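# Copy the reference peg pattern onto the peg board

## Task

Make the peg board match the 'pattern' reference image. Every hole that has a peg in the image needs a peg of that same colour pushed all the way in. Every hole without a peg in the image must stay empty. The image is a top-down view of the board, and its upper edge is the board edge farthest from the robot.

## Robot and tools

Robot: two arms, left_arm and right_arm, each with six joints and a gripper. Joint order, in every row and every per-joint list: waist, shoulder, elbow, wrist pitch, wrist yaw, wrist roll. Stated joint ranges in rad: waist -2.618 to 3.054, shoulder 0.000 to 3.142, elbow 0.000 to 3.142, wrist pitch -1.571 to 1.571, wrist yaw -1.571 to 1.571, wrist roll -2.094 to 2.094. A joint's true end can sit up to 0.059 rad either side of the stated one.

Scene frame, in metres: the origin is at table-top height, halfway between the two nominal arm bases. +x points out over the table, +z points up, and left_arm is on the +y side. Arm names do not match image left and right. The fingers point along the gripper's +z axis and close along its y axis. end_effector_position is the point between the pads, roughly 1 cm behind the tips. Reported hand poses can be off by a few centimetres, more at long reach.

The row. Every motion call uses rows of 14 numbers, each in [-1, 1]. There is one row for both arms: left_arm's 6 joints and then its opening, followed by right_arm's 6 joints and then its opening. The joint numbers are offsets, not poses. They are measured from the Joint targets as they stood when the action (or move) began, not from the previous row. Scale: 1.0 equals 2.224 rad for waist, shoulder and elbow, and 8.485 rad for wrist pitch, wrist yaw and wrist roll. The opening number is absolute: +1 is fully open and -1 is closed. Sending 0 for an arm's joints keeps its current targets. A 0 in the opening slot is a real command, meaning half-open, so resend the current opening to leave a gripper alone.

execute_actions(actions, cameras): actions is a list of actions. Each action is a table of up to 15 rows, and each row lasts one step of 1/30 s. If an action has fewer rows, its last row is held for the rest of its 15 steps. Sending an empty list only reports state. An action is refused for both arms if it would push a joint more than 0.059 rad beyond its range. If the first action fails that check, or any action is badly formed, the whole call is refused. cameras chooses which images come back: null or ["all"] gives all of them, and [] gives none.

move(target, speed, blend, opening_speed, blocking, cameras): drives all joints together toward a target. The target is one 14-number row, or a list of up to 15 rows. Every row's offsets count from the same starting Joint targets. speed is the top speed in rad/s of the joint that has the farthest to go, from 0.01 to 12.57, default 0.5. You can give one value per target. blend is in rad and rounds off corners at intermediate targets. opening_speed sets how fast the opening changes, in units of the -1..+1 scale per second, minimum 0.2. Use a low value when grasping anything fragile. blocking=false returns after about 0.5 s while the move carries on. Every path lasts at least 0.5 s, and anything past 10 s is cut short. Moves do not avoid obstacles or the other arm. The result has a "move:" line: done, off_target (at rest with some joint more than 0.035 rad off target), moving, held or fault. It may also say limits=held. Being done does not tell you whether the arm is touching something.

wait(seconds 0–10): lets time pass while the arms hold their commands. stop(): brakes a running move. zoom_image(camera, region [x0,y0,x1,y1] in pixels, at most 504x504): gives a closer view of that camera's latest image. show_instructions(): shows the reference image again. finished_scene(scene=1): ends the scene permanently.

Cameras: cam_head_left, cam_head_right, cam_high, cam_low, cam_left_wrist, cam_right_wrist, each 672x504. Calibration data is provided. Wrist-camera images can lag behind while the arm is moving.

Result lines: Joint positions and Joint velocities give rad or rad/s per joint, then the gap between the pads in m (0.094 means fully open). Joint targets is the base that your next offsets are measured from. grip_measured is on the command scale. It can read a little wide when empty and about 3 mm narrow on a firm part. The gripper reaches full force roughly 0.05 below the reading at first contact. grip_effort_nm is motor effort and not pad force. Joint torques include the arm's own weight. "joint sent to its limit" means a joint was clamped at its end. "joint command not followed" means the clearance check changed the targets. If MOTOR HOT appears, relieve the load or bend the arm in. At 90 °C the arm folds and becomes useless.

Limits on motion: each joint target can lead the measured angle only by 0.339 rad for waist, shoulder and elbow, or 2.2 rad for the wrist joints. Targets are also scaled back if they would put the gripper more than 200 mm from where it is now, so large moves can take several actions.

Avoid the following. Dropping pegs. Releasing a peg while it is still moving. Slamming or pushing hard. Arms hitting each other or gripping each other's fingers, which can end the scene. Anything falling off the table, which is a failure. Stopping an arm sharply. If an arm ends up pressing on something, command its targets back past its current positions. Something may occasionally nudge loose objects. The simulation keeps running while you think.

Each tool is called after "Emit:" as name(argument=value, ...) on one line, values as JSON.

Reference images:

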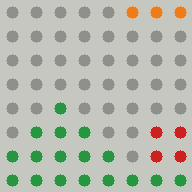

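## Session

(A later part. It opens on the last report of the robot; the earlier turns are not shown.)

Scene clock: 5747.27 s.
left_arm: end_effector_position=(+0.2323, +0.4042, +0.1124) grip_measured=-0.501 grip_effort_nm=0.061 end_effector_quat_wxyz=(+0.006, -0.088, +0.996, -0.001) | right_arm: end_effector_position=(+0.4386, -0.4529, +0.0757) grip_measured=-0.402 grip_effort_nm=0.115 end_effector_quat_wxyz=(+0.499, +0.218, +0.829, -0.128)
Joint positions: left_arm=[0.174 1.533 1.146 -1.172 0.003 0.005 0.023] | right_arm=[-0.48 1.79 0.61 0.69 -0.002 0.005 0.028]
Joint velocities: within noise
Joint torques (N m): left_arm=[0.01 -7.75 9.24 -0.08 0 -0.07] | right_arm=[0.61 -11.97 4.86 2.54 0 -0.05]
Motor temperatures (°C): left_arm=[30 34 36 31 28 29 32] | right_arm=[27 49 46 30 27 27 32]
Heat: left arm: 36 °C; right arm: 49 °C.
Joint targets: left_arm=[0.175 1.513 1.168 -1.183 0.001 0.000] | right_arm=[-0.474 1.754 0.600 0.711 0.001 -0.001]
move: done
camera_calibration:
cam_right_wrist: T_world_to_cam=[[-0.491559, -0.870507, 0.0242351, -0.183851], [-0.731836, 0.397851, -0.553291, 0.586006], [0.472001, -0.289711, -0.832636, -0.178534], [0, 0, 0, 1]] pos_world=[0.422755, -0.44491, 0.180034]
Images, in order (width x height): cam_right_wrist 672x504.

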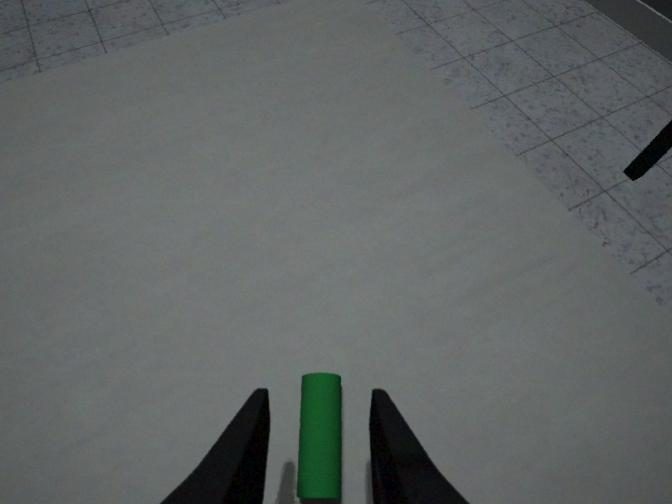

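Emit:
move(target=[[0,0,0,0,0,0,-0.5,0,0.0656,0.018,0.0223,0,0,-0.4],[0,0,0,0,0,0,-0.5,0,0.1187,-0.0036,0.0257,0,0,-0.4]], speed=[0.5,0.3], cameras=["cam_right_wrist"])

Scene clock: 5773.13 s.
left_arm: end_effector_position=(+0.2323, +0.4042, +0.1124) grip_measured=-0.501 grip_effort_nm=0.056 end_effector_quat_wxyz=(+0.006, -0.088, +0.996, -0.001) | right_arm: end_effector_position=(+0.4425, -0.4551, +0.0279) grip_measured=-0.402 grip_effort_nm=0.110 end_effector_quat_wxyz=(+0.496, +0.218, +0.831, -0.127)
Joint positions: left_arm=[0.174 1.533 1.146 -1.172 0.003 0.005 0.023] | right_arm=[-0.48 2.007 0.603 0.908 -0.002 0.005 0.028]
Joint velocities: within noise
Joint torques (N m): left_arm=[-0.02 -7.76 9.22 -0.11 -0.03 -0.06] | right_arm=[0.59 -8.43 3.52 2.52 0 -0.04]
Motor temperatures (°C): left_arm=[30 34 36 31 28 29 32] | right_arm=[27 50 45 34 27 27 31]
Heat: left arm: 36 °C; right arm: 50 °C.
Joint targets: left_arm=[0.175 1.513 1.168 -1.183 0.001 0.000] | right_arm=[-0.474 2.018 0.593 0.929 0.001 0.000]
move: done
camera_calibration:
cam_right_wrist: T_world_to_cam=[[-0.491365, -0.870616, 0.0242688, -0.182796], [-0.734774, 0.399415, -0.548247, 0.565165], [0.467619, -0.287221, -0.835965, -0.217659], [0, 0, 0, 1]] pos_world=[0.42723, -0.447396, 0.132331]
Images, in order (width x height): cam_right_wrist 672x504.

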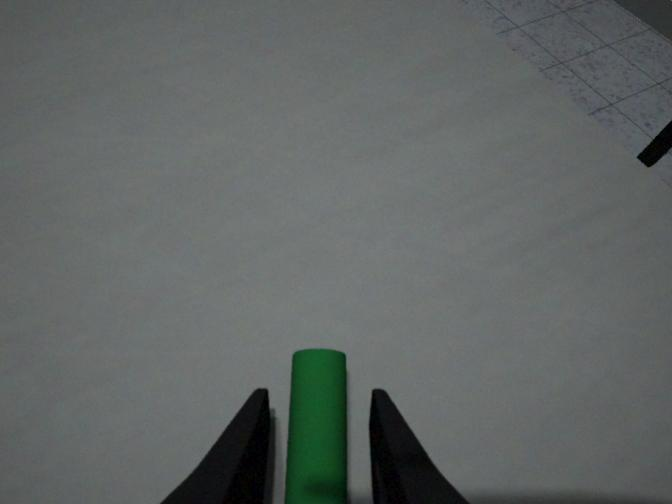

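Emit:
move(target=[[0,0,0,0,0,0,-0.5,0,-0.0261,0.0279,0,0,0,-0.4],[0,0,0,0,0,0,-0.5,0,0.0121,0.0049,0.0018,0,0,-0.4]], speed=[0.3,0.2], cameras=["cam_right_wrist"])

Scene clock: 5788.43 s.
left_arm: end_effector_position=(+0.2323, +0.4042, +0.1124) grip_measured=-0.501 grip_effort_nm=0.061 end_effector_quat_wxyz=(+0.006, -0.088, +0.996, -0.001) | right_arm: end_effector_position=(+0.4463, -0.4572, +0.0265) grip_measured=-0.402 grip_effort_nm=0.110 end_effector_quat_wxyz=(+0.501, +0.217, +0.828, -0.128)
Joint positions: left_arm=[0.174 1.533 1.146 -1.172 0.003 0.005 0.023] | right_arm=[-0.48 2.031 0.615 0.931 -0.002 0.005 0.028]
Joint velocities: within noise
Joint torques (N m): left_arm=[-0.02 -7.76 9.06 -0.12 0 -0.09] | right_arm=[0.58 -8.34 3.34 2.46 0 -0.04]
Motor temperatures (°C): left_arm=[30 34 36 31 28 29 32] | right_arm=[27 47 44 36 27 27 31]
Heat: left arm: 36 °C; right arm: 47 °C.
Joint targets: left_arm=[0.175 1.513 1.168 -1.183 0.001 0.000] | right_arm=[-0.474 2.045 0.603 0.945 0.001 -0.001]
move: done
camera_calibration:
cam_right_wrist: T_world_to_cam=[[-0.491464, -0.870554, 0.0244575, -0.182604], [-0.729562, 0.396207, -0.557458, 0.564399], [0.475608, -0.291814, -0.829845, -0.226981], [0, 0, 0, 1]] pos_world=[0.429974, -0.448822, 0.130736]
Images, in order (width x height): cam_right_wrist 672x504.

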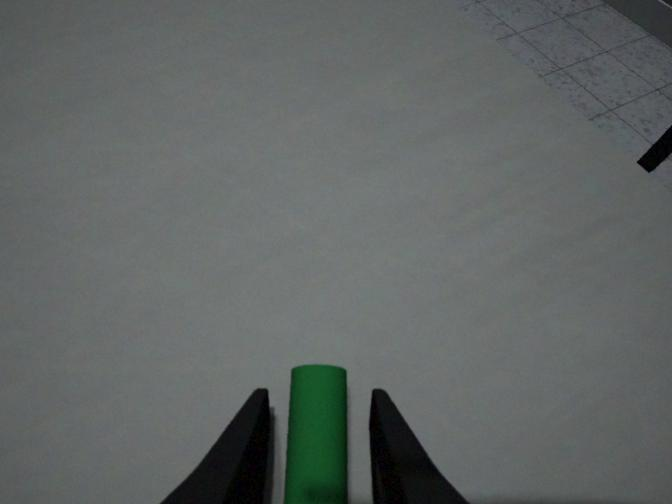

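Emit:
move(target=[0,0,0,0,0,0,-0.5,0,0.0045,0,0.0006,0,0,-0.4], speed=0.2, cameras=["cam_right_wrist"])

Emit:
move(target=[0,0,0,0,0,0,-0.5,0,0,0,0,0,0,-0.9], opening_speed=1, cameras=["cam_right_wrist"])

Scene clock: 5795.00 s.
left_arm: end_effector_position=(+0.2323, +0.4042, +0.1124) grip_measured=-0.501 grip_effort_nm=0.076 end_effector_quat_wxyz=(+0.006, -0.088, +0.996, -0.001) | right_arm: end_effector_position=(+0.4467, -0.4574, +0.0262) grip_measured=-0.402 grip_effort_nm=0.120 end_effector_quat_wxyz=(+0.502, +0.217, +0.827, -0.129)
Joint positions: left_arm=[0.174 1.533 1.146 -1.172 0.003 0.005 0.023] | right_arm=[-0.48 2.036 0.615 0.941 -0.002 0.005 0.028]
Joint velocities: within noise
Joint torques (N m): left_arm=[0.05 -7.83 9.25 -0.11 0.01 -0.05] | right_arm=[0.59 -7.95 3.3 2.42 0 -0.04]
Motor temperatures (°C): left_arm=[30 34 36 31 28 29 32] | right_arm=[27 46 44 37 27 27 31]
Heat: left arm: 36 °C; right arm: 46 °C.
Joint targets: left_arm=[0.175 1.513 1.168 -1.183 0.001 0.000] | right_arm=[-0.474 2.055 0.603 0.950 0.001 -0.001]
move: done
camera_calibration:
cam_right_wrist: T_world_to_cam=[[-0.491511, -0.870527, 0.0244955, -0.182654], [-0.727573, 0.395015, -0.560893, 0.563289], [0.478597, -0.293508, -0.827526, -0.229698], [0, 0, 0, 1]] pos_world=[0.42999, -0.448931, 0.130338]
Images, in order (width x height): cam_right_wrist 672x504.

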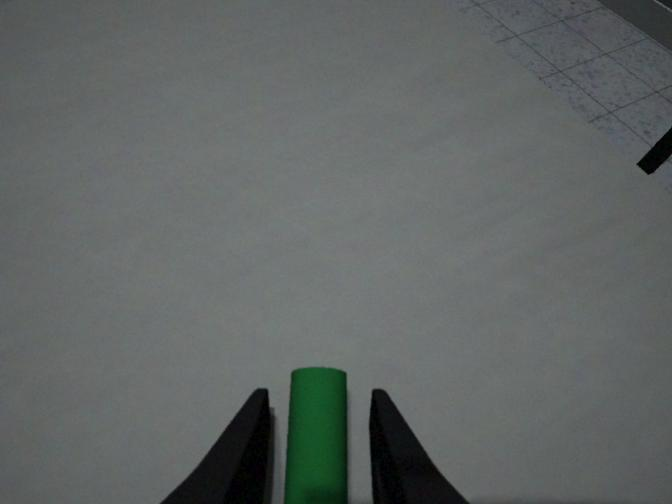

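Scene clock: 5795.70 s.
left_arm: end_effector_position=(+0.2323, +0.4042, +0.1124) grip_measured=-0.501 grip_effort_nm=0.066 end_effector_quat_wxyz=(+0.006, -0.088, +0.996, -0.001) | right_arm: end_effector_position=(+0.4467, -0.4574, +0.0262) grip_measured=-0.698 grip_effort_nm=-1.048 end_effector_quat_wxyz=(+0.502, +0.217, +0.827, -0.129)
Joint positions: left_arm=[0.174 1.533 1.146 -1.172 0.003 0.005 0.023] | right_arm=[-0.48 2.037 0.615 0.942 -0.002 0.005 0.014]
Joint velocities: within noise
Joint torques (N m): left_arm=[0.02 -7.91 9.26 -0.11 -0.01 -0.09] | right_arm=[0.59 -7.97 3.33 2.41 0 -0.04]
Motor temperatures (°C): left_arm=[30 34 36 31 28 29 32] | right_arm=[27 46 44 36 27 27 31]
Heat: left arm: 36 °C; right arm: 46 °C.
Joint targets: left_arm=[0.175 1.513 1.168 -1.183 0.001 0.000] | right_arm=[-0.474 2.055 0.603 0.950 0.001 -0.001]
move: done
camera_calibration:
cam_right_wrist: T_world_to_cam=[[-0.49154, -0.87051, 0.0245113, -0.182637], [-0.727368, 0.39491, -0.561233, 0.5632], [0.478879, -0.293697, -0.827295, -0.229936], [0, 0, 0, 1]] pos_world=[0.429992, -0.448932, 0.130338]
Images, in order (width x height): cam_right_wrist 672x504.

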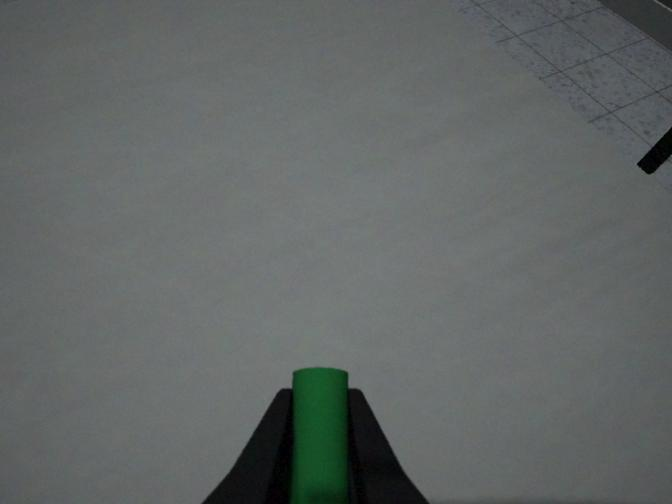

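Emit:
move(target=[0,0,0,0,0,0,-0.5,0,0,0,0,0,0,-0.4], opening_speed=1.5, cameras=[])

Emit:
move(target=[[0,0,0,0,0,0,-0.5,0,-0.0171,0,0,0,0,-0.4],[0,0,0,0,0,0,-0.5,0,-0.0085,-0.0065,0,0,0,-0.4]], speed=0.2, cameras=[])

Emit:
move(target=[0,0,0,0,0,0,-0.5,0,0,0,0,0,0,-0.9], opening_speed=1.5, cameras=["cam_right_wrist"])

Scene clock: 5811.33 s.
left_arm: end_effector_position=(+0.2323, +0.4042, +0.1124) grip_measured=-0.501 grip_effort_nm=0.066 end_effector_quat_wxyz=(+0.006, -0.088, +0.996, -0.001) | right_arm: end_effector_position=(+0.4467, -0.4574, +0.0262) grip_measured=-0.402 grip_effort_nm=0.120 end_effector_quat_wxyz=(+0.502, +0.217, +0.827, -0.129)
Joint positions: left_arm=[0.174 1.533 1.146 -1.172 0.003 0.005 0.023] | right_arm=[-0.48 2.037 0.615 0.942 -0.002 0.005 0.028]
Joint velocities: within noise
Joint torques (N m): left_arm=[0.02 -7.9 9.36 -0.11 0 -0.06] | right_arm=[0.59 -7.95 3.32 2.4 0 -0.04]
Motor temperatures (°C): left_arm=[30 34 36 31 28 29 32] | right_arm=[27 46 44 36 27 27 32]
Heat: left arm: 36 °C; right arm: 46 °C.
Joint targets: left_arm=[0.175 1.513 1.168 -1.183 0.001 0.000] | right_arm=[-0.474 2.055 0.603 0.950 0.001 -0.001]
move: done
No camera images: "cameras" was empty.

Scene clock: 5812.13 s.
left_arm: end_effector_position=(+0.2323, +0.4042, +0.1124) grip_measured=-0.501 grip_effort_nm=0.046 end_effector_quat_wxyz=(+0.006, -0.088, +0.996, -0.001) | right_arm: end_effector_position=(+0.4448, -0.4564, +0.0257) grip_measured=-0.402 grip_effort_nm=0.110 end_effector_quat_wxyz=(+0.503, +0.217, +0.827, -0.129)
Joint positions: left_arm=[0.174 1.533 1.146 -1.172 0.003 0.005 0.023] | right_arm=[-0.48 2.037 0.605 0.954 -0.002 0.005 0.028]
Joint velocities: within noise
Joint torques (N m): left_arm=[-0.01 -7.92 9.28 -0.1 -0.03 -0.1] | right_arm=[0.58 -9.66 2.85 2.26 0 -0.04]
Motor temperatures (°C): left_arm=[30 34 36 31 28 29 32] | right_arm=[27 46 44 36 27 27 32]
Heat: left arm: 36 °C; right arm: 46 °C.
Joint targets: left_arm=[0.175 1.513 1.168 -1.183 0.001 0.000] | right_arm=[-0.474 2.036 0.589 0.950 0.001 -0.001]
move: done
No camera images: "cameras" was empty.

Scene clock: 5812.67 s.
left_arm: end_effector_position=(+0.2323, +0.4042, +0.1124) grip_measured=-0.501 grip_effort_nm=0.066 end_effector_quat_wxyz=(+0.006, -0.088, +0.996, -0.001) | right_arm: end_effector_position=(+0.4448, -0.4563, +0.0257) grip_measured=-0.705 grip_effort_nm=-1.048 end_effector_quat_wxyz=(+0.503, +0.217, +0.826, -0.129)
Joint positions: left_arm=[0.174 1.533 1.146 -1.172 0.003 0.005 0.023] | right_arm=[-0.48 2.037 0.604 0.955 -0.002 0.005 0.014]
Joint velocities: within noise
Joint torques (N m): left_arm=[0.02 -7.88 9.17 -0.11 -0.07 -0.09] | right_arm=[0.59 -9.66 2.88 2.25 -0.01 -0.04]
Motor temperatures (°C): left_arm=[30 34 36 31 28 29 32] | right_arm=[27 46 44 36 27 27 32]
Heat: left arm: 36 °C; right arm: 46 °C.
Joint targets: left_arm=[0.175 1.513 1.168 -1.183 0.001 0.000] | right_arm=[-0.474 2.036 0.589 0.950 0.001 -0.001]
move: done
camera_calibration:
cam_right_wrist: T_world_to_cam=[[-0.491636, -0.870457, 0.0244713, -0.182542], [-0.726233, 0.394348, -0.563094, 0.560432], [0.480499, -0.294609, -0.82603, -0.230262], [0, 0, 0, 1]] pos_world=[0.427901, -0.447737, 0.12984]
Images, in order (width x height): cam_right_wrist 672x504.

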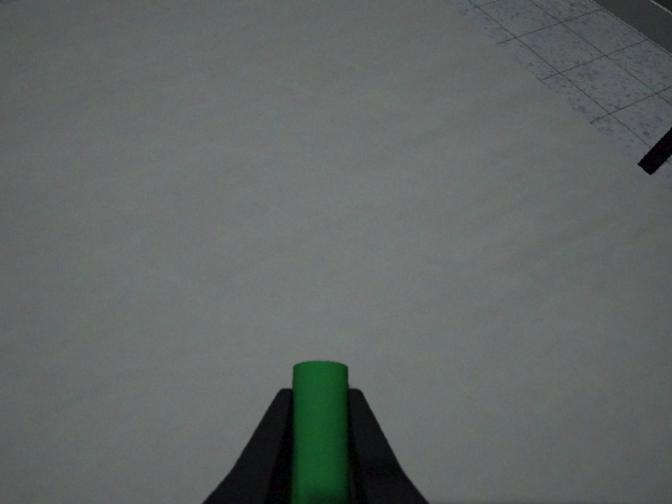

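Emit:
move(target=[[0,0,0,0,0,0,-0.5,0,-0.1061,0.0139,-0.0297,0,0,-0.9],[0,0,0,0,0,0,-0.5,0,-0.1286,0.2747,-0.044,0,0,-0.9],[0,0,0,0,0,0,-0.5,0,-0.0162,0.522,-0.2652,0,0,-0.9],[0,0,0,0,0,0,-0.5,0,0.1178,0.531,-0.2919,0,0,-0.9]], speed=[0.4,1.0,1.2,0.5], cameras=["cam_right_wrist","cam_head_right","cam_low"])

Emit:
zoom_image(camera="cam_low", region=[200, 170, 400, 300])

Scene clock: 5832.67 s.
left_arm: end_effector_position=(+0.2323, +0.4042, +0.1124) grip_measured=-0.501 grip_effort_nm=0.056 end_effector_quat_wxyz=(+0.006, -0.088, +0.996, -0.001) | right_arm: end_effector_position=(+0.3263, -0.3902, +0.0405) grip_measured=-0.705 grip_effort_nm=-1.048 end_effector_quat_wxyz=(-0.235, +0.246, +0.938, +0.061)
Joint positions: left_arm=[0.174 1.533 1.146 -1.172 0.003 0.005 0.023] | right_arm=[-0.48 2.292 1.739 -1.51 -0.002 0.005 0.014]
Joint velocities: within noise
Joint torques (N m): left_arm=[-0.02 -7.9 9.24 -0.11 -0.07 -0.1] | right_arm=[0.58 -12.6 8.5 -0.42 0 -0.04]
Motor temperatures (°C): left_arm=[30 34 36 31 28 29 32] | right_arm=[27 48 45 36 27 27 32]
Heat: left arm: 36 °C; right arm: 48 °C.
Joint targets: left_arm=[0.175 1.513 1.168 -1.183 0.001 0.000] | right_arm=[-0.474 2.298 1.770 -1.527 0.001 -0.001]
move: done
camera_calibration:
cam_right_wrist: T_world_to_cam=[[-0.465326, -0.885127, 0.0047113, -0.197084], [-0.486833, 0.260374, 0.833786, 0.269617], [-0.739233, 0.385688, -0.552068, 0.51076], [0, 0, 0, 1]] pos_world=[0.417121, -0.44164, 0.0580999]
Images, in order (width x height): cam_head_right 672x504, cam_low 672x504, cam_right_wrist 672x504.

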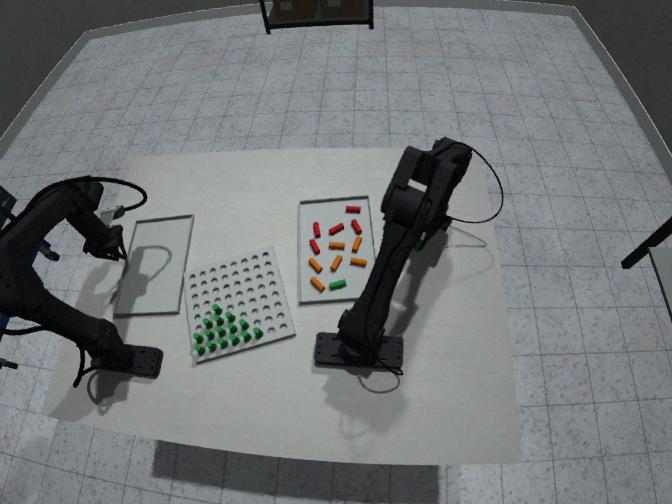

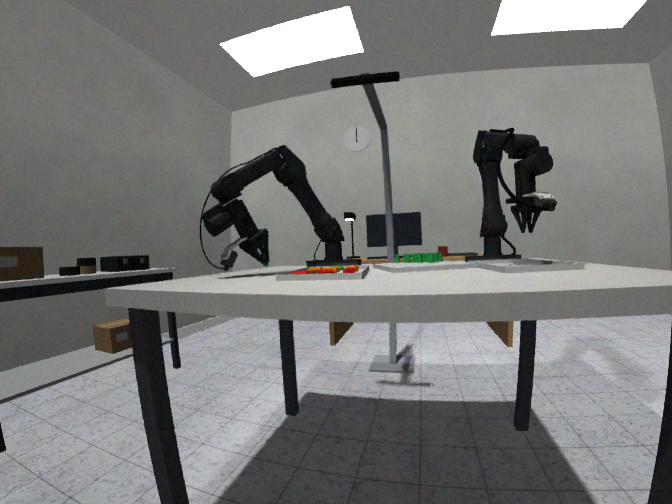

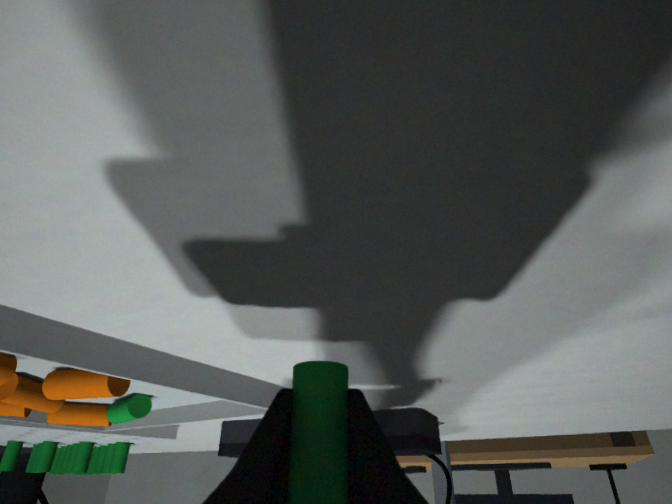

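Scaled by 2.520 from the camera's 672x504 image, which has a finer 960x720 frame.

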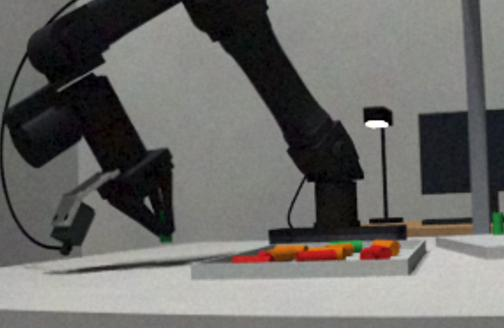

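Emit:
move(target=[0,0,0,0,0,0,-0.5,0,0.0405,0.034,0,0,0,-0.9], speed=0.2, cameras=["cam_right_wrist","cam_low"])

Emit:
zoom_image(camera="cam_low", region=[200, 210, 320, 300])

Scene clock: 5876.47 s.
left_arm: end_effector_position=(+0.2323, +0.4042, +0.1124) grip_measured=-0.501 grip_effort_nm=0.056 end_effector_quat_wxyz=(+0.006, -0.088, +0.996, -0.001) | right_arm: end_effector_position=(+0.3369, -0.3961, +0.0252) grip_measured=-0.705 grip_effort_nm=-1.053 end_effector_quat_wxyz=(-0.241, +0.246, +0.937, +0.063)
Joint positions: left_arm=[0.174 1.533 1.146 -1.172 0.003 0.005 0.023] | right_arm=[-0.48 2.373 1.812 -1.514 -0.002 0.005 0.014]
Joint velocities: within noise
Joint torques (N m): left_arm=[0.06 -7.82 9.21 -0.1 -0.01 -0.04] | right_arm=[0.61 -12.4 8.79 -0.39 0 -0.04]
Motor temperatures (°C): left_arm=[30 34 36 30 28 29 31] | right_arm=[27 47 49 33 27 27 33]
Heat: left arm: 36 °C; right arm: 49 °C.
Joint targets: left_arm=[0.175 1.513 1.168 -1.183 0.001 0.000] | right_arm=[-0.474 2.388 1.846 -1.527 0.001 -0.001]
move: done
camera_calibration:
cam_right_wrist: T_world_to_cam=[[-0.465324, -0.885129, 0.00439719, -0.197325], [-0.477571, 0.255242, 0.8407, 0.283715], [-0.745251, 0.389098, -0.541483, 0.515454], [0, 0, 0, 1]] pos_world=[0.427816, -0.447636, 0.0414577]
Images, in order (width x height): cam_low 672x504, cam_right_wrist 672x504.

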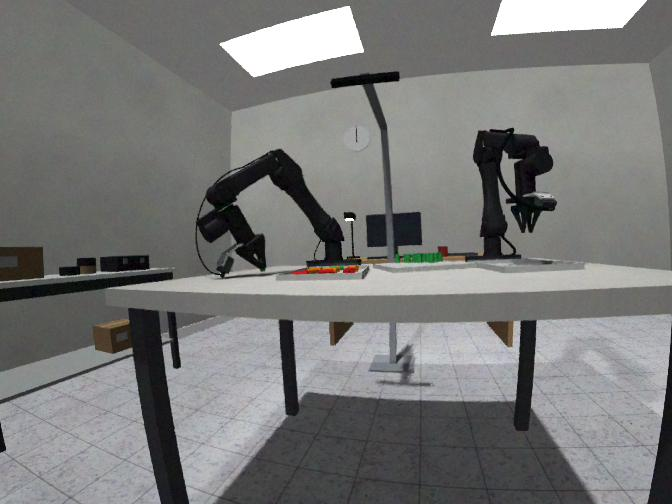

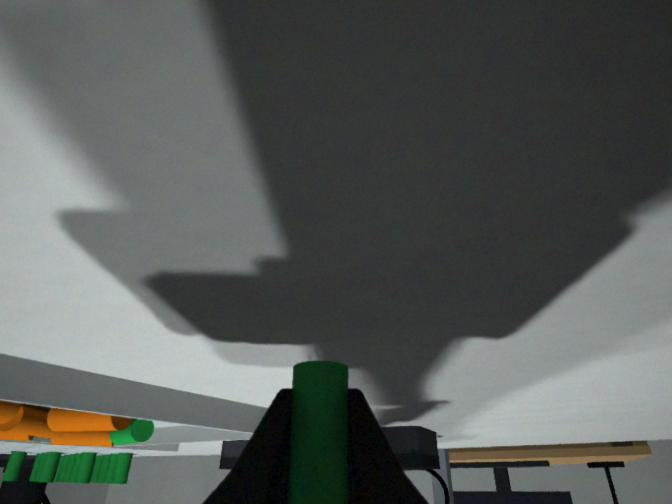

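Scaled by 4.200 from the camera's 672x504 image, which has a finer 960x720 frame.

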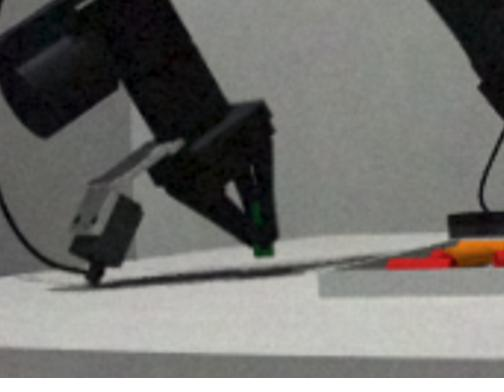

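Emit:
move(target=[[0,0,0,0,0,0,-0.5,0,-0.0868,-0.1039,0.0244,0,0,-0.9],[0,0,0,0,0,0,-0.5,0,-0.0643,-0.1106,0.0279,0,0,-0.9]], speed=[0.3,0.15], cameras=["cam_right_wrist","cam_low"])

Emit:
zoom_image(camera="cam_low", region=[200, 210, 320, 300])

Scene clock: 5900.33 s.
left_arm: end_effector_position=(+0.2323, +0.4042, +0.1124) grip_measured=-0.501 grip_effort_nm=0.051 end_effector_quat_wxyz=(+0.006, -0.088, +0.996, -0.001) | right_arm: end_effector_position=(+0.3380, -0.3967, +0.0162) grip_measured=-0.705 grip_effort_nm=-1.048 end_effector_quat_wxyz=(-0.173, +0.250, +0.952, +0.045)
Joint positions: left_arm=[0.174 1.533 1.146 -1.172 0.003 0.005 0.023] | right_arm=[-0.48 2.245 1.613 -1.299 -0.002 0.005 0.014]
Joint velocities: within noise
Joint torques (N m): left_arm=[0.1 -7.83 9.18 -0.11 -0.03 -0.06] | right_arm=[0.59 -12.83 4.27 0.12 0 -0.04]
Motor temperatures (°C): left_arm=[30 34 36 30 28 29 31] | right_arm=[27 52 49 33 27 27 33]
Heat: left arm: 36 °C; right arm: 52 °C.
Joint targets: left_arm=[0.175 1.513 1.168 -1.183 0.001 0.000] | right_arm=[-0.474 2.245 1.600 -1.290 0.001 -0.001]
move: done
camera_calibration:
cam_right_wrist: T_world_to_cam=[[-0.46603, -0.884733, 0.00795469, -0.196955], [-0.578204, 0.311348, 0.75415, 0.349693], [-0.669698, 0.346857, -0.656654, 0.471266], [0, 0, 0, 1]] pos_world=[0.426013, -0.446591, 0.0473049]
Images, in order (width x height): cam_low 672x504, cam_right_wrist 672x504.

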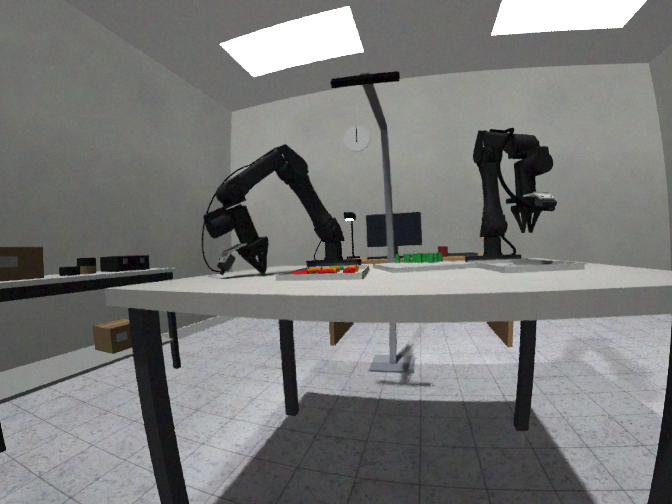

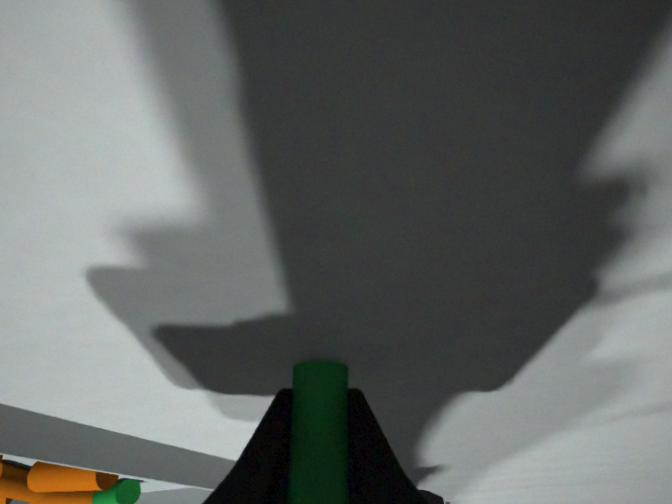

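Scaled by 4.200 from the camera's 672x504 image, which has a finer 960x720 frame.

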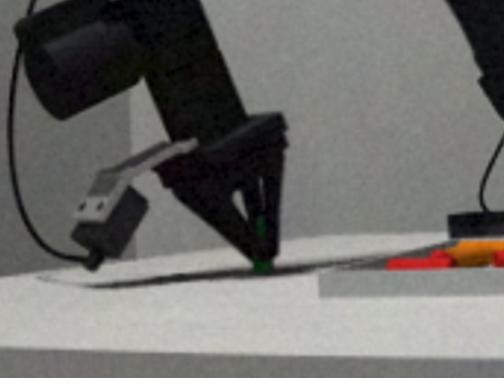

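Emit:
move(target=[0,0,0,0,0,0,-0.5,0,0.0065,-0.003,0,0,0,-0.9], speed=0.15, cameras=["cam_low"])

Emit:
zoom_image(camera="cam_low", region=[200, 210, 320, 300])

Scene clock: 5907.60 s.
left_arm: end_effector_position=(+0.2323, +0.4042, +0.1124) grip_measured=-0.501 grip_effort_nm=0.066 end_effector_quat_wxyz=(+0.006, -0.088, +0.996, -0.001) | right_arm: end_effector_position=(+0.3377, -0.3966, +0.0159) grip_measured=-0.705 grip_effort_nm=-1.043 end_effector_quat_wxyz=(-0.173, +0.250, +0.952, +0.045)
Joint positions: left_arm=[0.174 1.533 1.146 -1.172 0.003 0.005 0.023] | right_arm=[-0.48 2.245 1.611 -1.298 -0.002 0.005 0.014]
Joint velocities: within noise
Joint torques (N m): left_arm=[-0.01 -7.88 9.13 -0.08 -0.02 -0.09] | right_arm=[0.58 -11.45 3.82 0.12 0 -0.04]
Motor temperatures (°C): left_arm=[30 34 36 30 28 29 31] | right_arm=[27 53 47 32 27 27 33]
Heat: left arm: 36 °C; right arm: 53 °C.
Joint targets: left_arm=[0.175 1.513 1.168 -1.183 0.001 0.000] | right_arm=[-0.474 2.260 1.593 -1.290 0.001 -0.001]
move: done
Images, in order (width x height): cam_low 672x504.

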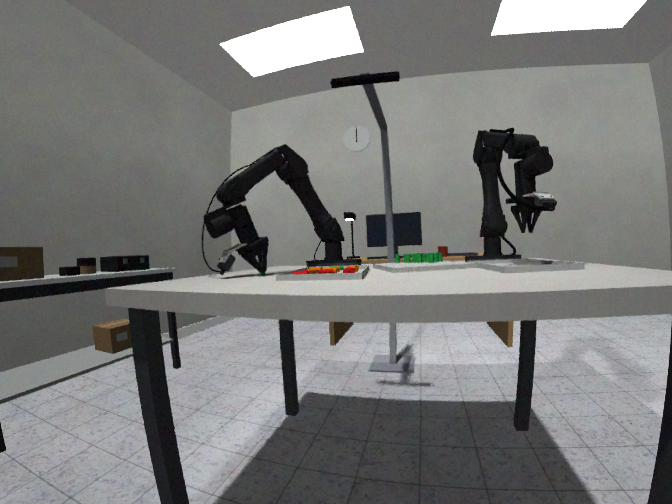

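Scaled by 4.200 from the camera's 672x504 image, which has a finer 960x720 frame.

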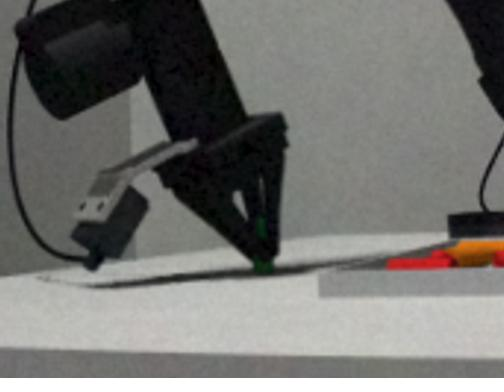

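Emit:
move(target=[0,0,0,0,0,0,-0.5,0,0,0,0,0,0,-0.4], opening_speed=0.5, cameras=["cam_low"])

Emit:
move(target=[[0,0,0,0,0,0,-0.5,0,-0.0112,0.0728,-0.0165,0,0,-0.4],[0,0,0,0,0,0,-0.5,0,-0.0022,0.138,-0.0224,0,0,-0.3],[0,0,0,0,0,0,-0.5,0,-0.2091,-0.1093,0.0218,0,0,-0.2]], speed=[0.25,0.5,0.6], cameras=["cam_right_wrist"])

Scene clock: 5934.70 s.
left_arm: end_effector_position=(+0.2323, +0.4042, +0.1124) grip_measured=-0.501 grip_effort_nm=0.061 end_effector_quat_wxyz=(+0.006, -0.088, +0.996, -0.001) | right_arm: end_effector_position=(+0.3372, -0.3963, +0.0147) grip_measured=-0.402 grip_effort_nm=0.115 end_effector_quat_wxyz=(-0.174, +0.250, +0.951, +0.046)
Joint positions: left_arm=[0.174 1.533 1.146 -1.172 0.003 0.005 0.023] | right_arm=[-0.48 2.245 1.606 -1.293 -0.002 0.005 0.028]
Joint velocities: within noise
Joint torques (N m): left_arm=[0.14 -7.76 9.25 -0.11 -0.05 -0.07] | right_arm=[0.59 -11.47 4.29 0.06 0 -0.04]
Motor temperatures (°C): left_arm=[30 34 36 30 28 29 31] | right_arm=[27 53 44 32 27 27 33]
Heat: left arm: 36 °C; right arm: 53 °C.
Joint targets: left_arm=[0.175 1.513 1.168 -1.183 0.001 0.000] | right_arm=[-0.474 2.260 1.593 -1.290 0.001 -0.001]
move: done
Images, in order (width x height): cam_low 672x504.

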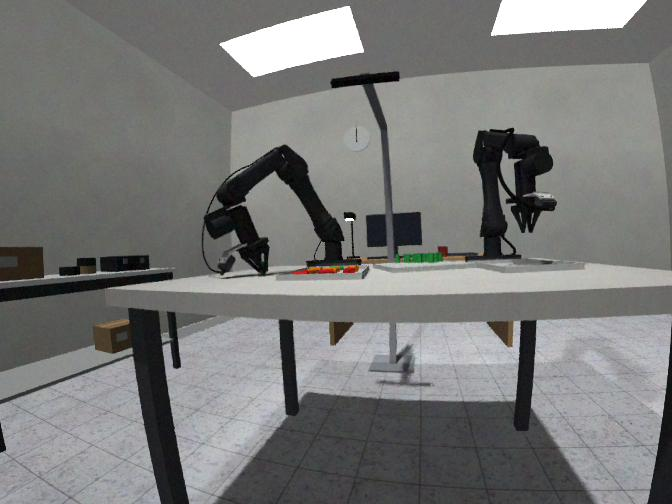

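Scene clock: 5939.07 s.
left_arm: end_effector_position=(+0.2323, +0.4042, +0.1124) grip_measured=-0.501 grip_effort_nm=0.061 end_effector_quat_wxyz=(+0.006, -0.088, +0.996, -0.001) | right_arm: end_effector_position=(+0.3392, -0.3974, +0.0888) grip_measured=-0.203 grip_effort_nm=0.115 end_effector_quat_wxyz=(-0.004, +0.254, +0.967, +0.002)
Joint positions: left_arm=[0.174 1.533 1.146 -1.172 0.003 0.005 0.023] | right_arm=[-0.48 1.831 1.365 -1.113 -0.002 0.005 0.037]
Joint velocities: within noise
Joint torques (N m): left_arm=[0.06 -7.86 9.22 -0.07 -0.03 -0.04] | right_arm=[0.61 -13.37 5.11 0.79 0 -0.04]
Motor temperatures (°C): left_arm=[30 34 36 30 28 29 31] | right_arm=[27 53 44 32 27 27 33]
Heat: left arm: 36 °C; right arm: 53 °C.
Joint targets: left_arm=[0.175 1.513 1.168 -1.183 0.001 0.000] | right_arm=[-0.474 1.795 1.350 -1.105 0.001 -0.001]
move: off_target (right_arm); target 3's new numbers were sent with right_arm's shoulder 0.036 rad from that target; right_arm: the shoulder is farthest, 0.036 rad from its target
camera_calibration:
cam_right_wrist: T_world_to_cam=[[-0.469701, -0.882686, 0.015708, -0.196164], [-0.770003, 0.418313, 0.481778, 0.427622], [-0.431829, 0.214196, -0.876153, 0.406062], [0, 0, 0, 1]] pos_world=[0.412481, -0.439008, 0.152835]
Images, in order (width x height): cam_right_wrist 672x504.

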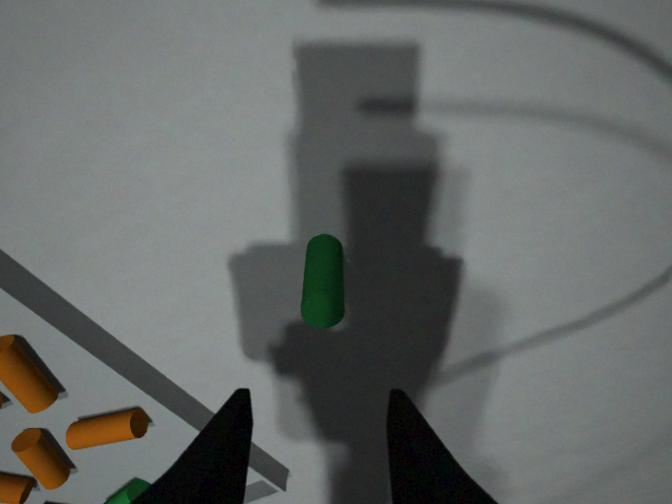

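Emit:
move(target=[0,0,0,0,0,0,-0.5,0,0.0328,-0.0481,0.0181,0,0,-0.2], speed=0.4, cameras=["cam_right_wrist"])

Scene clock: 5961.50 s.
left_arm: end_effector_position=(+0.2323, +0.4042, +0.1124) grip_measured=-0.501 grip_effort_nm=0.051 end_effector_quat_wxyz=(+0.006, -0.088, +0.996, -0.001) | right_arm: end_effector_position=(+0.3394, -0.3976, +0.0531) grip_measured=-0.203 grip_effort_nm=0.115 end_effector_quat_wxyz=(+0.003, +0.254, +0.967, +0.000)
Joint positions: left_arm=[0.174 1.533 1.146 -1.172 0.003 0.005 0.023] | right_arm=[-0.48 1.859 1.254 -0.96 -0.002 0.005 0.037]
Joint velocities: within noise
Joint torques (N m): left_arm=[0.08 -7.91 9.22 -0.1 -0.03 -0.09] | right_arm=[0.59 -9.09 5.3 0.82 0 -0.04]
Motor temperatures (°C): left_arm=[30 34 37 30 28 29 31] | right_arm=[27 51 44 31 27 27 32]
Heat: left arm: 37 °C; right arm: 51 °C.
Joint targets: left_arm=[0.175 1.513 1.168 -1.183 0.001 0.000] | right_arm=[-0.474 1.868 1.243 -0.952 0.001 -0.001]
move: done
camera_calibration:
cam_right_wrist: T_world_to_cam=[[-0.469902, -0.882574, 0.0159904, -0.19554], [-0.775529, 0.421425, 0.470059, 0.448738], [-0.421601, 0.208481, -0.88249, 0.369512], [0, 0, 0, 1]] pos_world=[0.411911, -0.438724, 0.118284]
Images, in order (width x height): cam_right_wrist 672x504.

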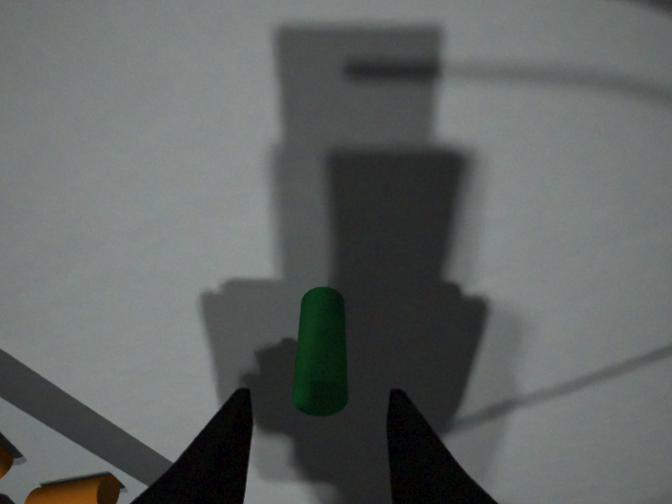

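Emit:
move(target=[0,0,0,0,0,0,-0.5,0,0.0200,-0.0310,0.0137,0,0,-0.2], speed=0.3, cameras=["cam_right_wrist","cam_low"])

Emit:
zoom_image(camera="cam_low", region=[200, 210, 320, 300])

Scene clock: 5983.77 s.
left_arm: end_effector_position=(+0.2323, +0.4042, +0.1124) grip_measured=-0.501 grip_effort_nm=0.066 end_effector_quat_wxyz=(+0.006, -0.088, +0.996, -0.001) | right_arm: end_effector_position=(+0.3399, -0.3979, +0.0243) grip_measured=-0.203 grip_effort_nm=0.110 end_effector_quat_wxyz=(+0.006, +0.254, +0.967, -0.001)
Joint positions: left_arm=[0.174 1.533 1.146 -1.172 0.003 0.005 0.023] | right_arm=[-0.48 1.901 1.185 -0.844 -0.002 0.005 0.037]
Joint velocities: within noise
Joint torques (N m): left_arm=[-0.03 -7.88 9.01 -0.1 -0.03 -0.08] | right_arm=[0.61 -9.03 4.97 0.83 0 -0.04]
Motor temperatures (°C): left_arm=[30 34 37 30 28 29 31] | right_arm=[27 47 43 31 27 27 32]
Heat: left arm: 37 °C; right arm: 47 °C.
Joint targets: left_arm=[0.175 1.513 1.168 -1.183 0.001 0.000] | right_arm=[-0.474 1.912 1.174 -0.836 0.001 -0.001]
move: done
camera_calibration:
cam_right_wrist: T_world_to_cam=[[-0.46994, -0.882551, 0.0161217, -0.195069], [-0.777887, 0.422702, 0.464989, 0.46425], [-0.417192, 0.205976, -0.885169, 0.341956], [0, 0, 0, 1]] pos_world=[0.412124, -0.438832, 0.0899624]
Images, in order (width x height): cam_low 672x504, cam_right_wrist 672x504.

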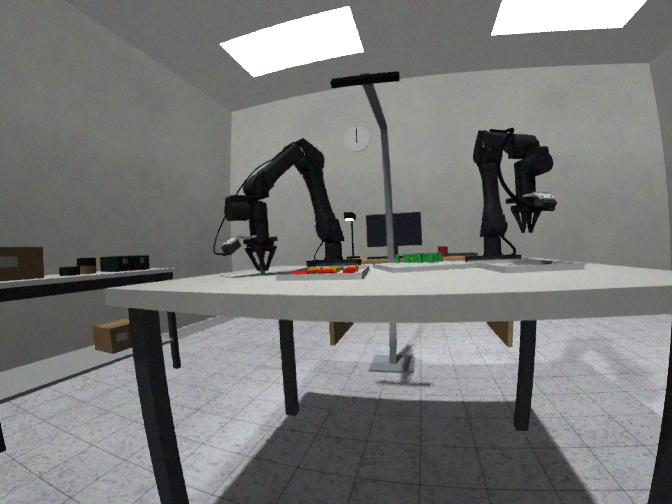

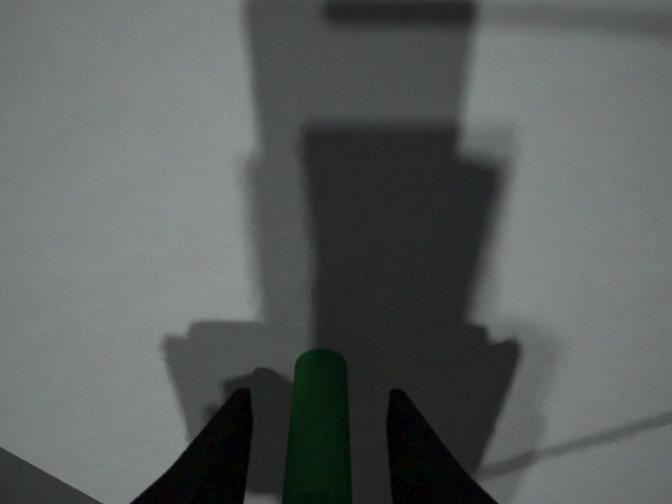

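Scaled by 4.200 from the camera's 672x504 image, which has a finer 960x720 frame.

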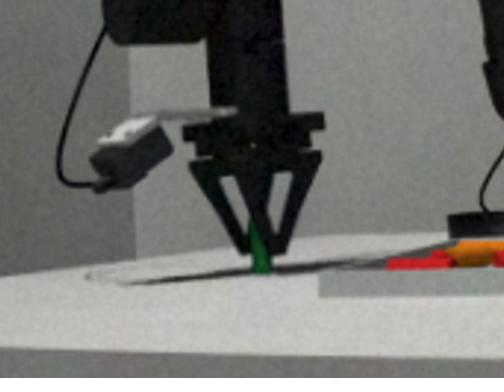

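Emit:
move(target=[0,0,0,0,0,0,-0.5,0,0,0,0,0,0,-0.9], opening_speed=1.2, cameras=["cam_right_wrist"])

Emit:
move(target=[[0,0,0,0,0,0,-0.5,0,-0.0504,0.0836,-0.0346,0,0,-0.9],[0,0,0,0,0,0,-0.5,0.8318,-0.2594,-0.1156,-0.0364,0,0,-0.9]], speed=[0.5,0.8], cameras=["cam_right_wrist"])

Scene clock: 5997.33 s.
left_arm: end_effector_position=(+0.2323, +0.4042, +0.1124) grip_measured=-0.501 grip_effort_nm=0.061 end_effector_quat_wxyz=(+0.006, -0.088, +0.996, -0.001) | right_arm: end_effector_position=(+0.3401, -0.3979, +0.0243) grip_measured=-0.709 grip_effort_nm=-1.048 end_effector_quat_wxyz=(+0.006, +0.254, +0.967, -0.001)
Joint positions: left_arm=[0.174 1.533 1.146 -1.172 0.003 0.005 0.023] | right_arm=[-0.48 1.901 1.185 -0.843 -0.002 0.005 0.014]
Joint velocities: within noise
Joint torques (N m): left_arm=[-0.05 -7.84 9.1 -0.12 -0.04 -0.08] | right_arm=[0.59 -9.02 4.97 0.84 0 -0.04]
Motor temperatures (°C): left_arm=[30 34 37 30 28 29 31] | right_arm=[27 49 43 31 27 27 32]
Heat: left arm: 37 °C; right arm: 49 °C.
Joint targets: left_arm=[0.175 1.513 1.168 -1.183 0.001 0.000] | right_arm=[-0.474 1.912 1.174 -0.836 0.001 -0.001]
move: done
camera_calibration:
cam_right_wrist: T_world_to_cam=[[-0.469985, -0.882527, 0.0161238, -0.195082], [-0.77817, 0.422894, 0.46434, 0.464586], [-0.416611, 0.205686, -0.88551, 0.341769], [0, 0, 0, 1]] pos_world=[0.412226, -0.438933, 0.0900596]
Images, in order (width x height): cam_right_wrist 672x504.

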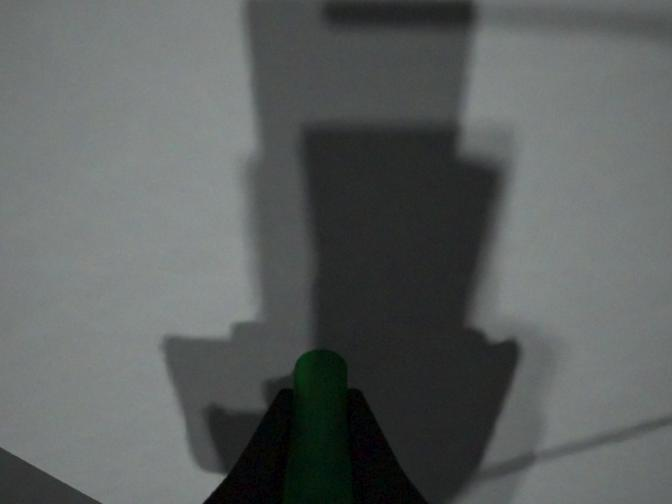

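Scene clock: 6000.77 s.
left_arm: end_effector_position=(+0.2323, +0.4042, +0.1124) grip_measured=-0.501 grip_effort_nm=0.061 end_effector_quat_wxyz=(+0.006, -0.088, +0.996, -0.001) | right_arm: end_effector_position=(+0.0965, -0.0288, +0.1007) grip_measured=-0.709 grip_effort_nm=-1.048 end_effector_quat_wxyz=(+0.001, -0.620, +0.784, +0.001)
Joint positions: left_arm=[0.174 1.533 1.146 -1.172 0.003 0.005 0.023] | right_arm=[1.371 1.361 0.931 -1.137 0 0.003 0.014]
Joint velocities: within noise
Joint torques (N m): left_arm=[0.05 -7.84 9.31 -0.1 -0.02 -0.09] | right_arm=[0.58 -7.1 5.27 0.66 -0.01 -0.03]
Motor temperatures (°C): left_arm=[30 34 37 30 28 29 31] | right_arm=[27 49 43 31 27 27 32]
Heat: left arm: 37 °C; right arm: 49 °C.
Joint targets: left_arm=[0.175 1.513 1.168 -1.183 0.001 0.000] | right_arm=[1.377 1.335 0.917 -1.144 0.000 -0.001]
move: done
camera_calibration:
cam_right_wrist: T_world_to_cam=[[0.978234, -0.206796, 0.0171335, -0.105429], [-0.1903, -0.861141, 0.471405, -0.0110498], [-0.0827304, -0.464405, -0.88175, 0.180066], [0, 0, 0, 1]] pos_world=[0.115928, 0.0523058, 0.165789]
Images, in order (width x height): cam_right_wrist 672x504.

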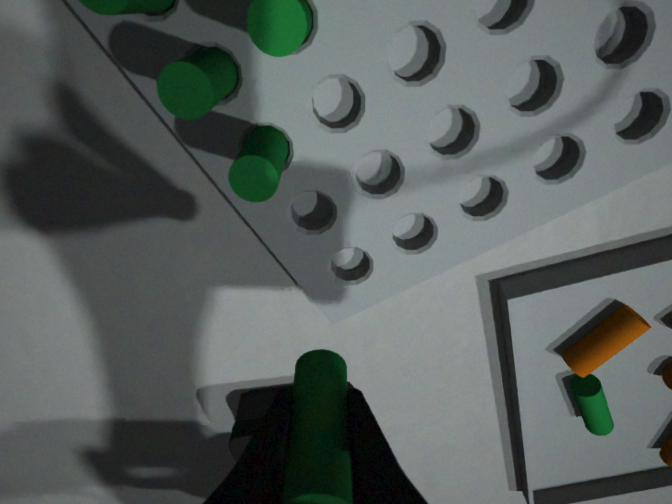

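Emit:
move(target=[0,0,0,0,0,0,-0.5,0.0031,0.0607,-0.0054,0.0144,0,0,-0.9], speed=0.4, cameras=["cam_right_wrist"])

Scene clock: 6019.17 s.
left_arm: end_effector_position=(+0.2323, +0.4042, +0.1124) grip_measured=-0.501 grip_effort_nm=0.061 end_effector_quat_wxyz=(+0.006, -0.088, +0.996, -0.001) | right_arm: end_effector_position=(+0.0991, -0.0122, +0.0759) grip_measured=-0.709 grip_effort_nm=-1.043 end_effector_quat_wxyz=(-0.004, -0.622, +0.783, -0.003)
Joint positions: left_arm=[0.174 1.533 1.146 -1.172 0.003 0.005 0.023] | right_arm=[1.376 1.466 0.916 -1.03 0 0.003 0.014]
Joint velocities: within noise
Joint torques (N m): left_arm=[0.03 -7.77 9.2 -0.12 -0.02 -0.09] | right_arm=[0.7 -5.11 5.3 0.8 -0.01 -0.03]
Motor temperatures (°C): left_arm=[30 34 37 30 28 29 31] | right_arm=[27 46 43 31 27 27 33]
Heat: left arm: 37 °C; right arm: 46 °C.
Joint targets: left_arm=[0.175 1.513 1.168 -1.183 0.001 0.000] | right_arm=[1.383 1.470 0.905 -1.022 0.000 -0.001]
move: done
camera_calibration:
cam_right_wrist: T_world_to_cam=[[0.979363, -0.201403, 0.0168694, -0.104089], [-0.184398, -0.856257, 0.482516, 0.0141039], [-0.0827358, -0.475669, -0.875725, 0.165561], [0, 0, 0, 1]] pos_world=[0.11824, 0.0698651, 0.139937]
Images, in order (width x height): cam_right_wrist 672x504.

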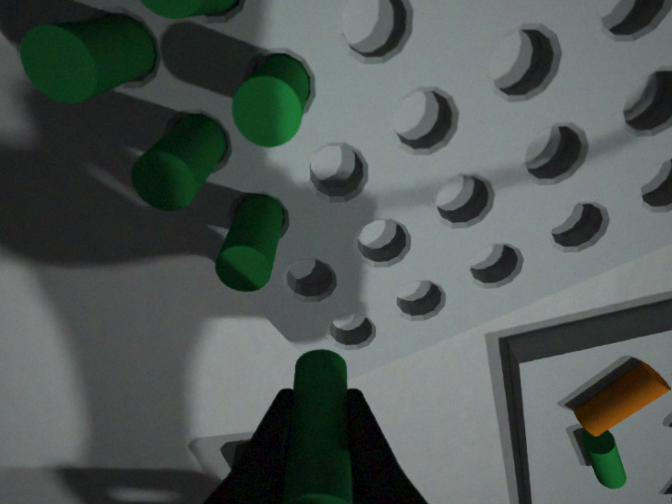

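Emit:
move(target=[0,0,0,0,0,0,-0.5,0.0049,0.0238,-0.0328,0.0157,0,0,-0.9], speed=0.3, cameras=["cam_right_wrist"])

Emit:
zoom_image(camera="cam_right_wrist", region=[210, 230, 430, 450])

Scene clock: 6030.80 s.
left_arm: end_effector_position=(+0.2323, +0.4042, +0.1124) grip_measured=-0.501 grip_effort_nm=0.061 end_effector_quat_wxyz=(+0.006, -0.088, +0.996, -0.001) | right_arm: end_effector_position=(+0.0977, -0.0072, +0.0482) grip_measured=-0.709 grip_effort_nm=-1.048 end_effector_quat_wxyz=(+0.001, -0.626, +0.780, +0.001)
Joint positions: left_arm=[0.174 1.533 1.146 -1.172 0.003 0.005 0.023] | right_arm=[1.387 1.516 0.844 -0.897 0 0.003 0.014]
Joint velocities: within noise
Joint torques (N m): left_arm=[0.08 -7.75 9.25 -0.11 -0.02 -0.08] | right_arm=[0.79 -5.15 5.01 0.83 -0.01 -0.03]
Motor temperatures (°C): left_arm=[30 34 37 30 28 29 31] | right_arm=[27 46 43 30 27 27 33]
Heat: left arm: 37 °C; right arm: 46 °C.
Joint targets: left_arm=[0.175 1.513 1.168 -1.183 0.001 0.000] | right_arm=[1.394 1.523 0.832 -0.889 0.000 -0.001]
move: done
camera_calibration:
cam_right_wrist: T_world_to_cam=[[0.98136, -0.191421, 0.0170523, -0.101414], [-0.176577, -0.863111, 0.473138, 0.031146], [-0.0758504, -0.46733, -0.880823, 0.143165], [0, 0, 0, 1]] pos_world=[0.115882, 0.0743751, 0.113096]
Images, in order (width x height): cam_right_wrist 672x504.

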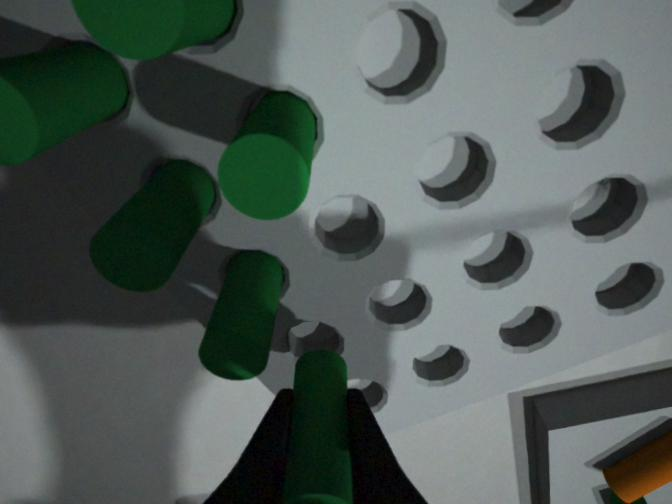

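Scaled by 2.291 from the camera's 672x504 image, which has a finer 960x720 frame.

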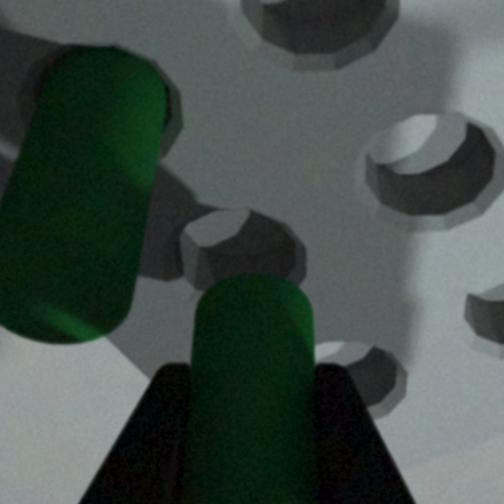

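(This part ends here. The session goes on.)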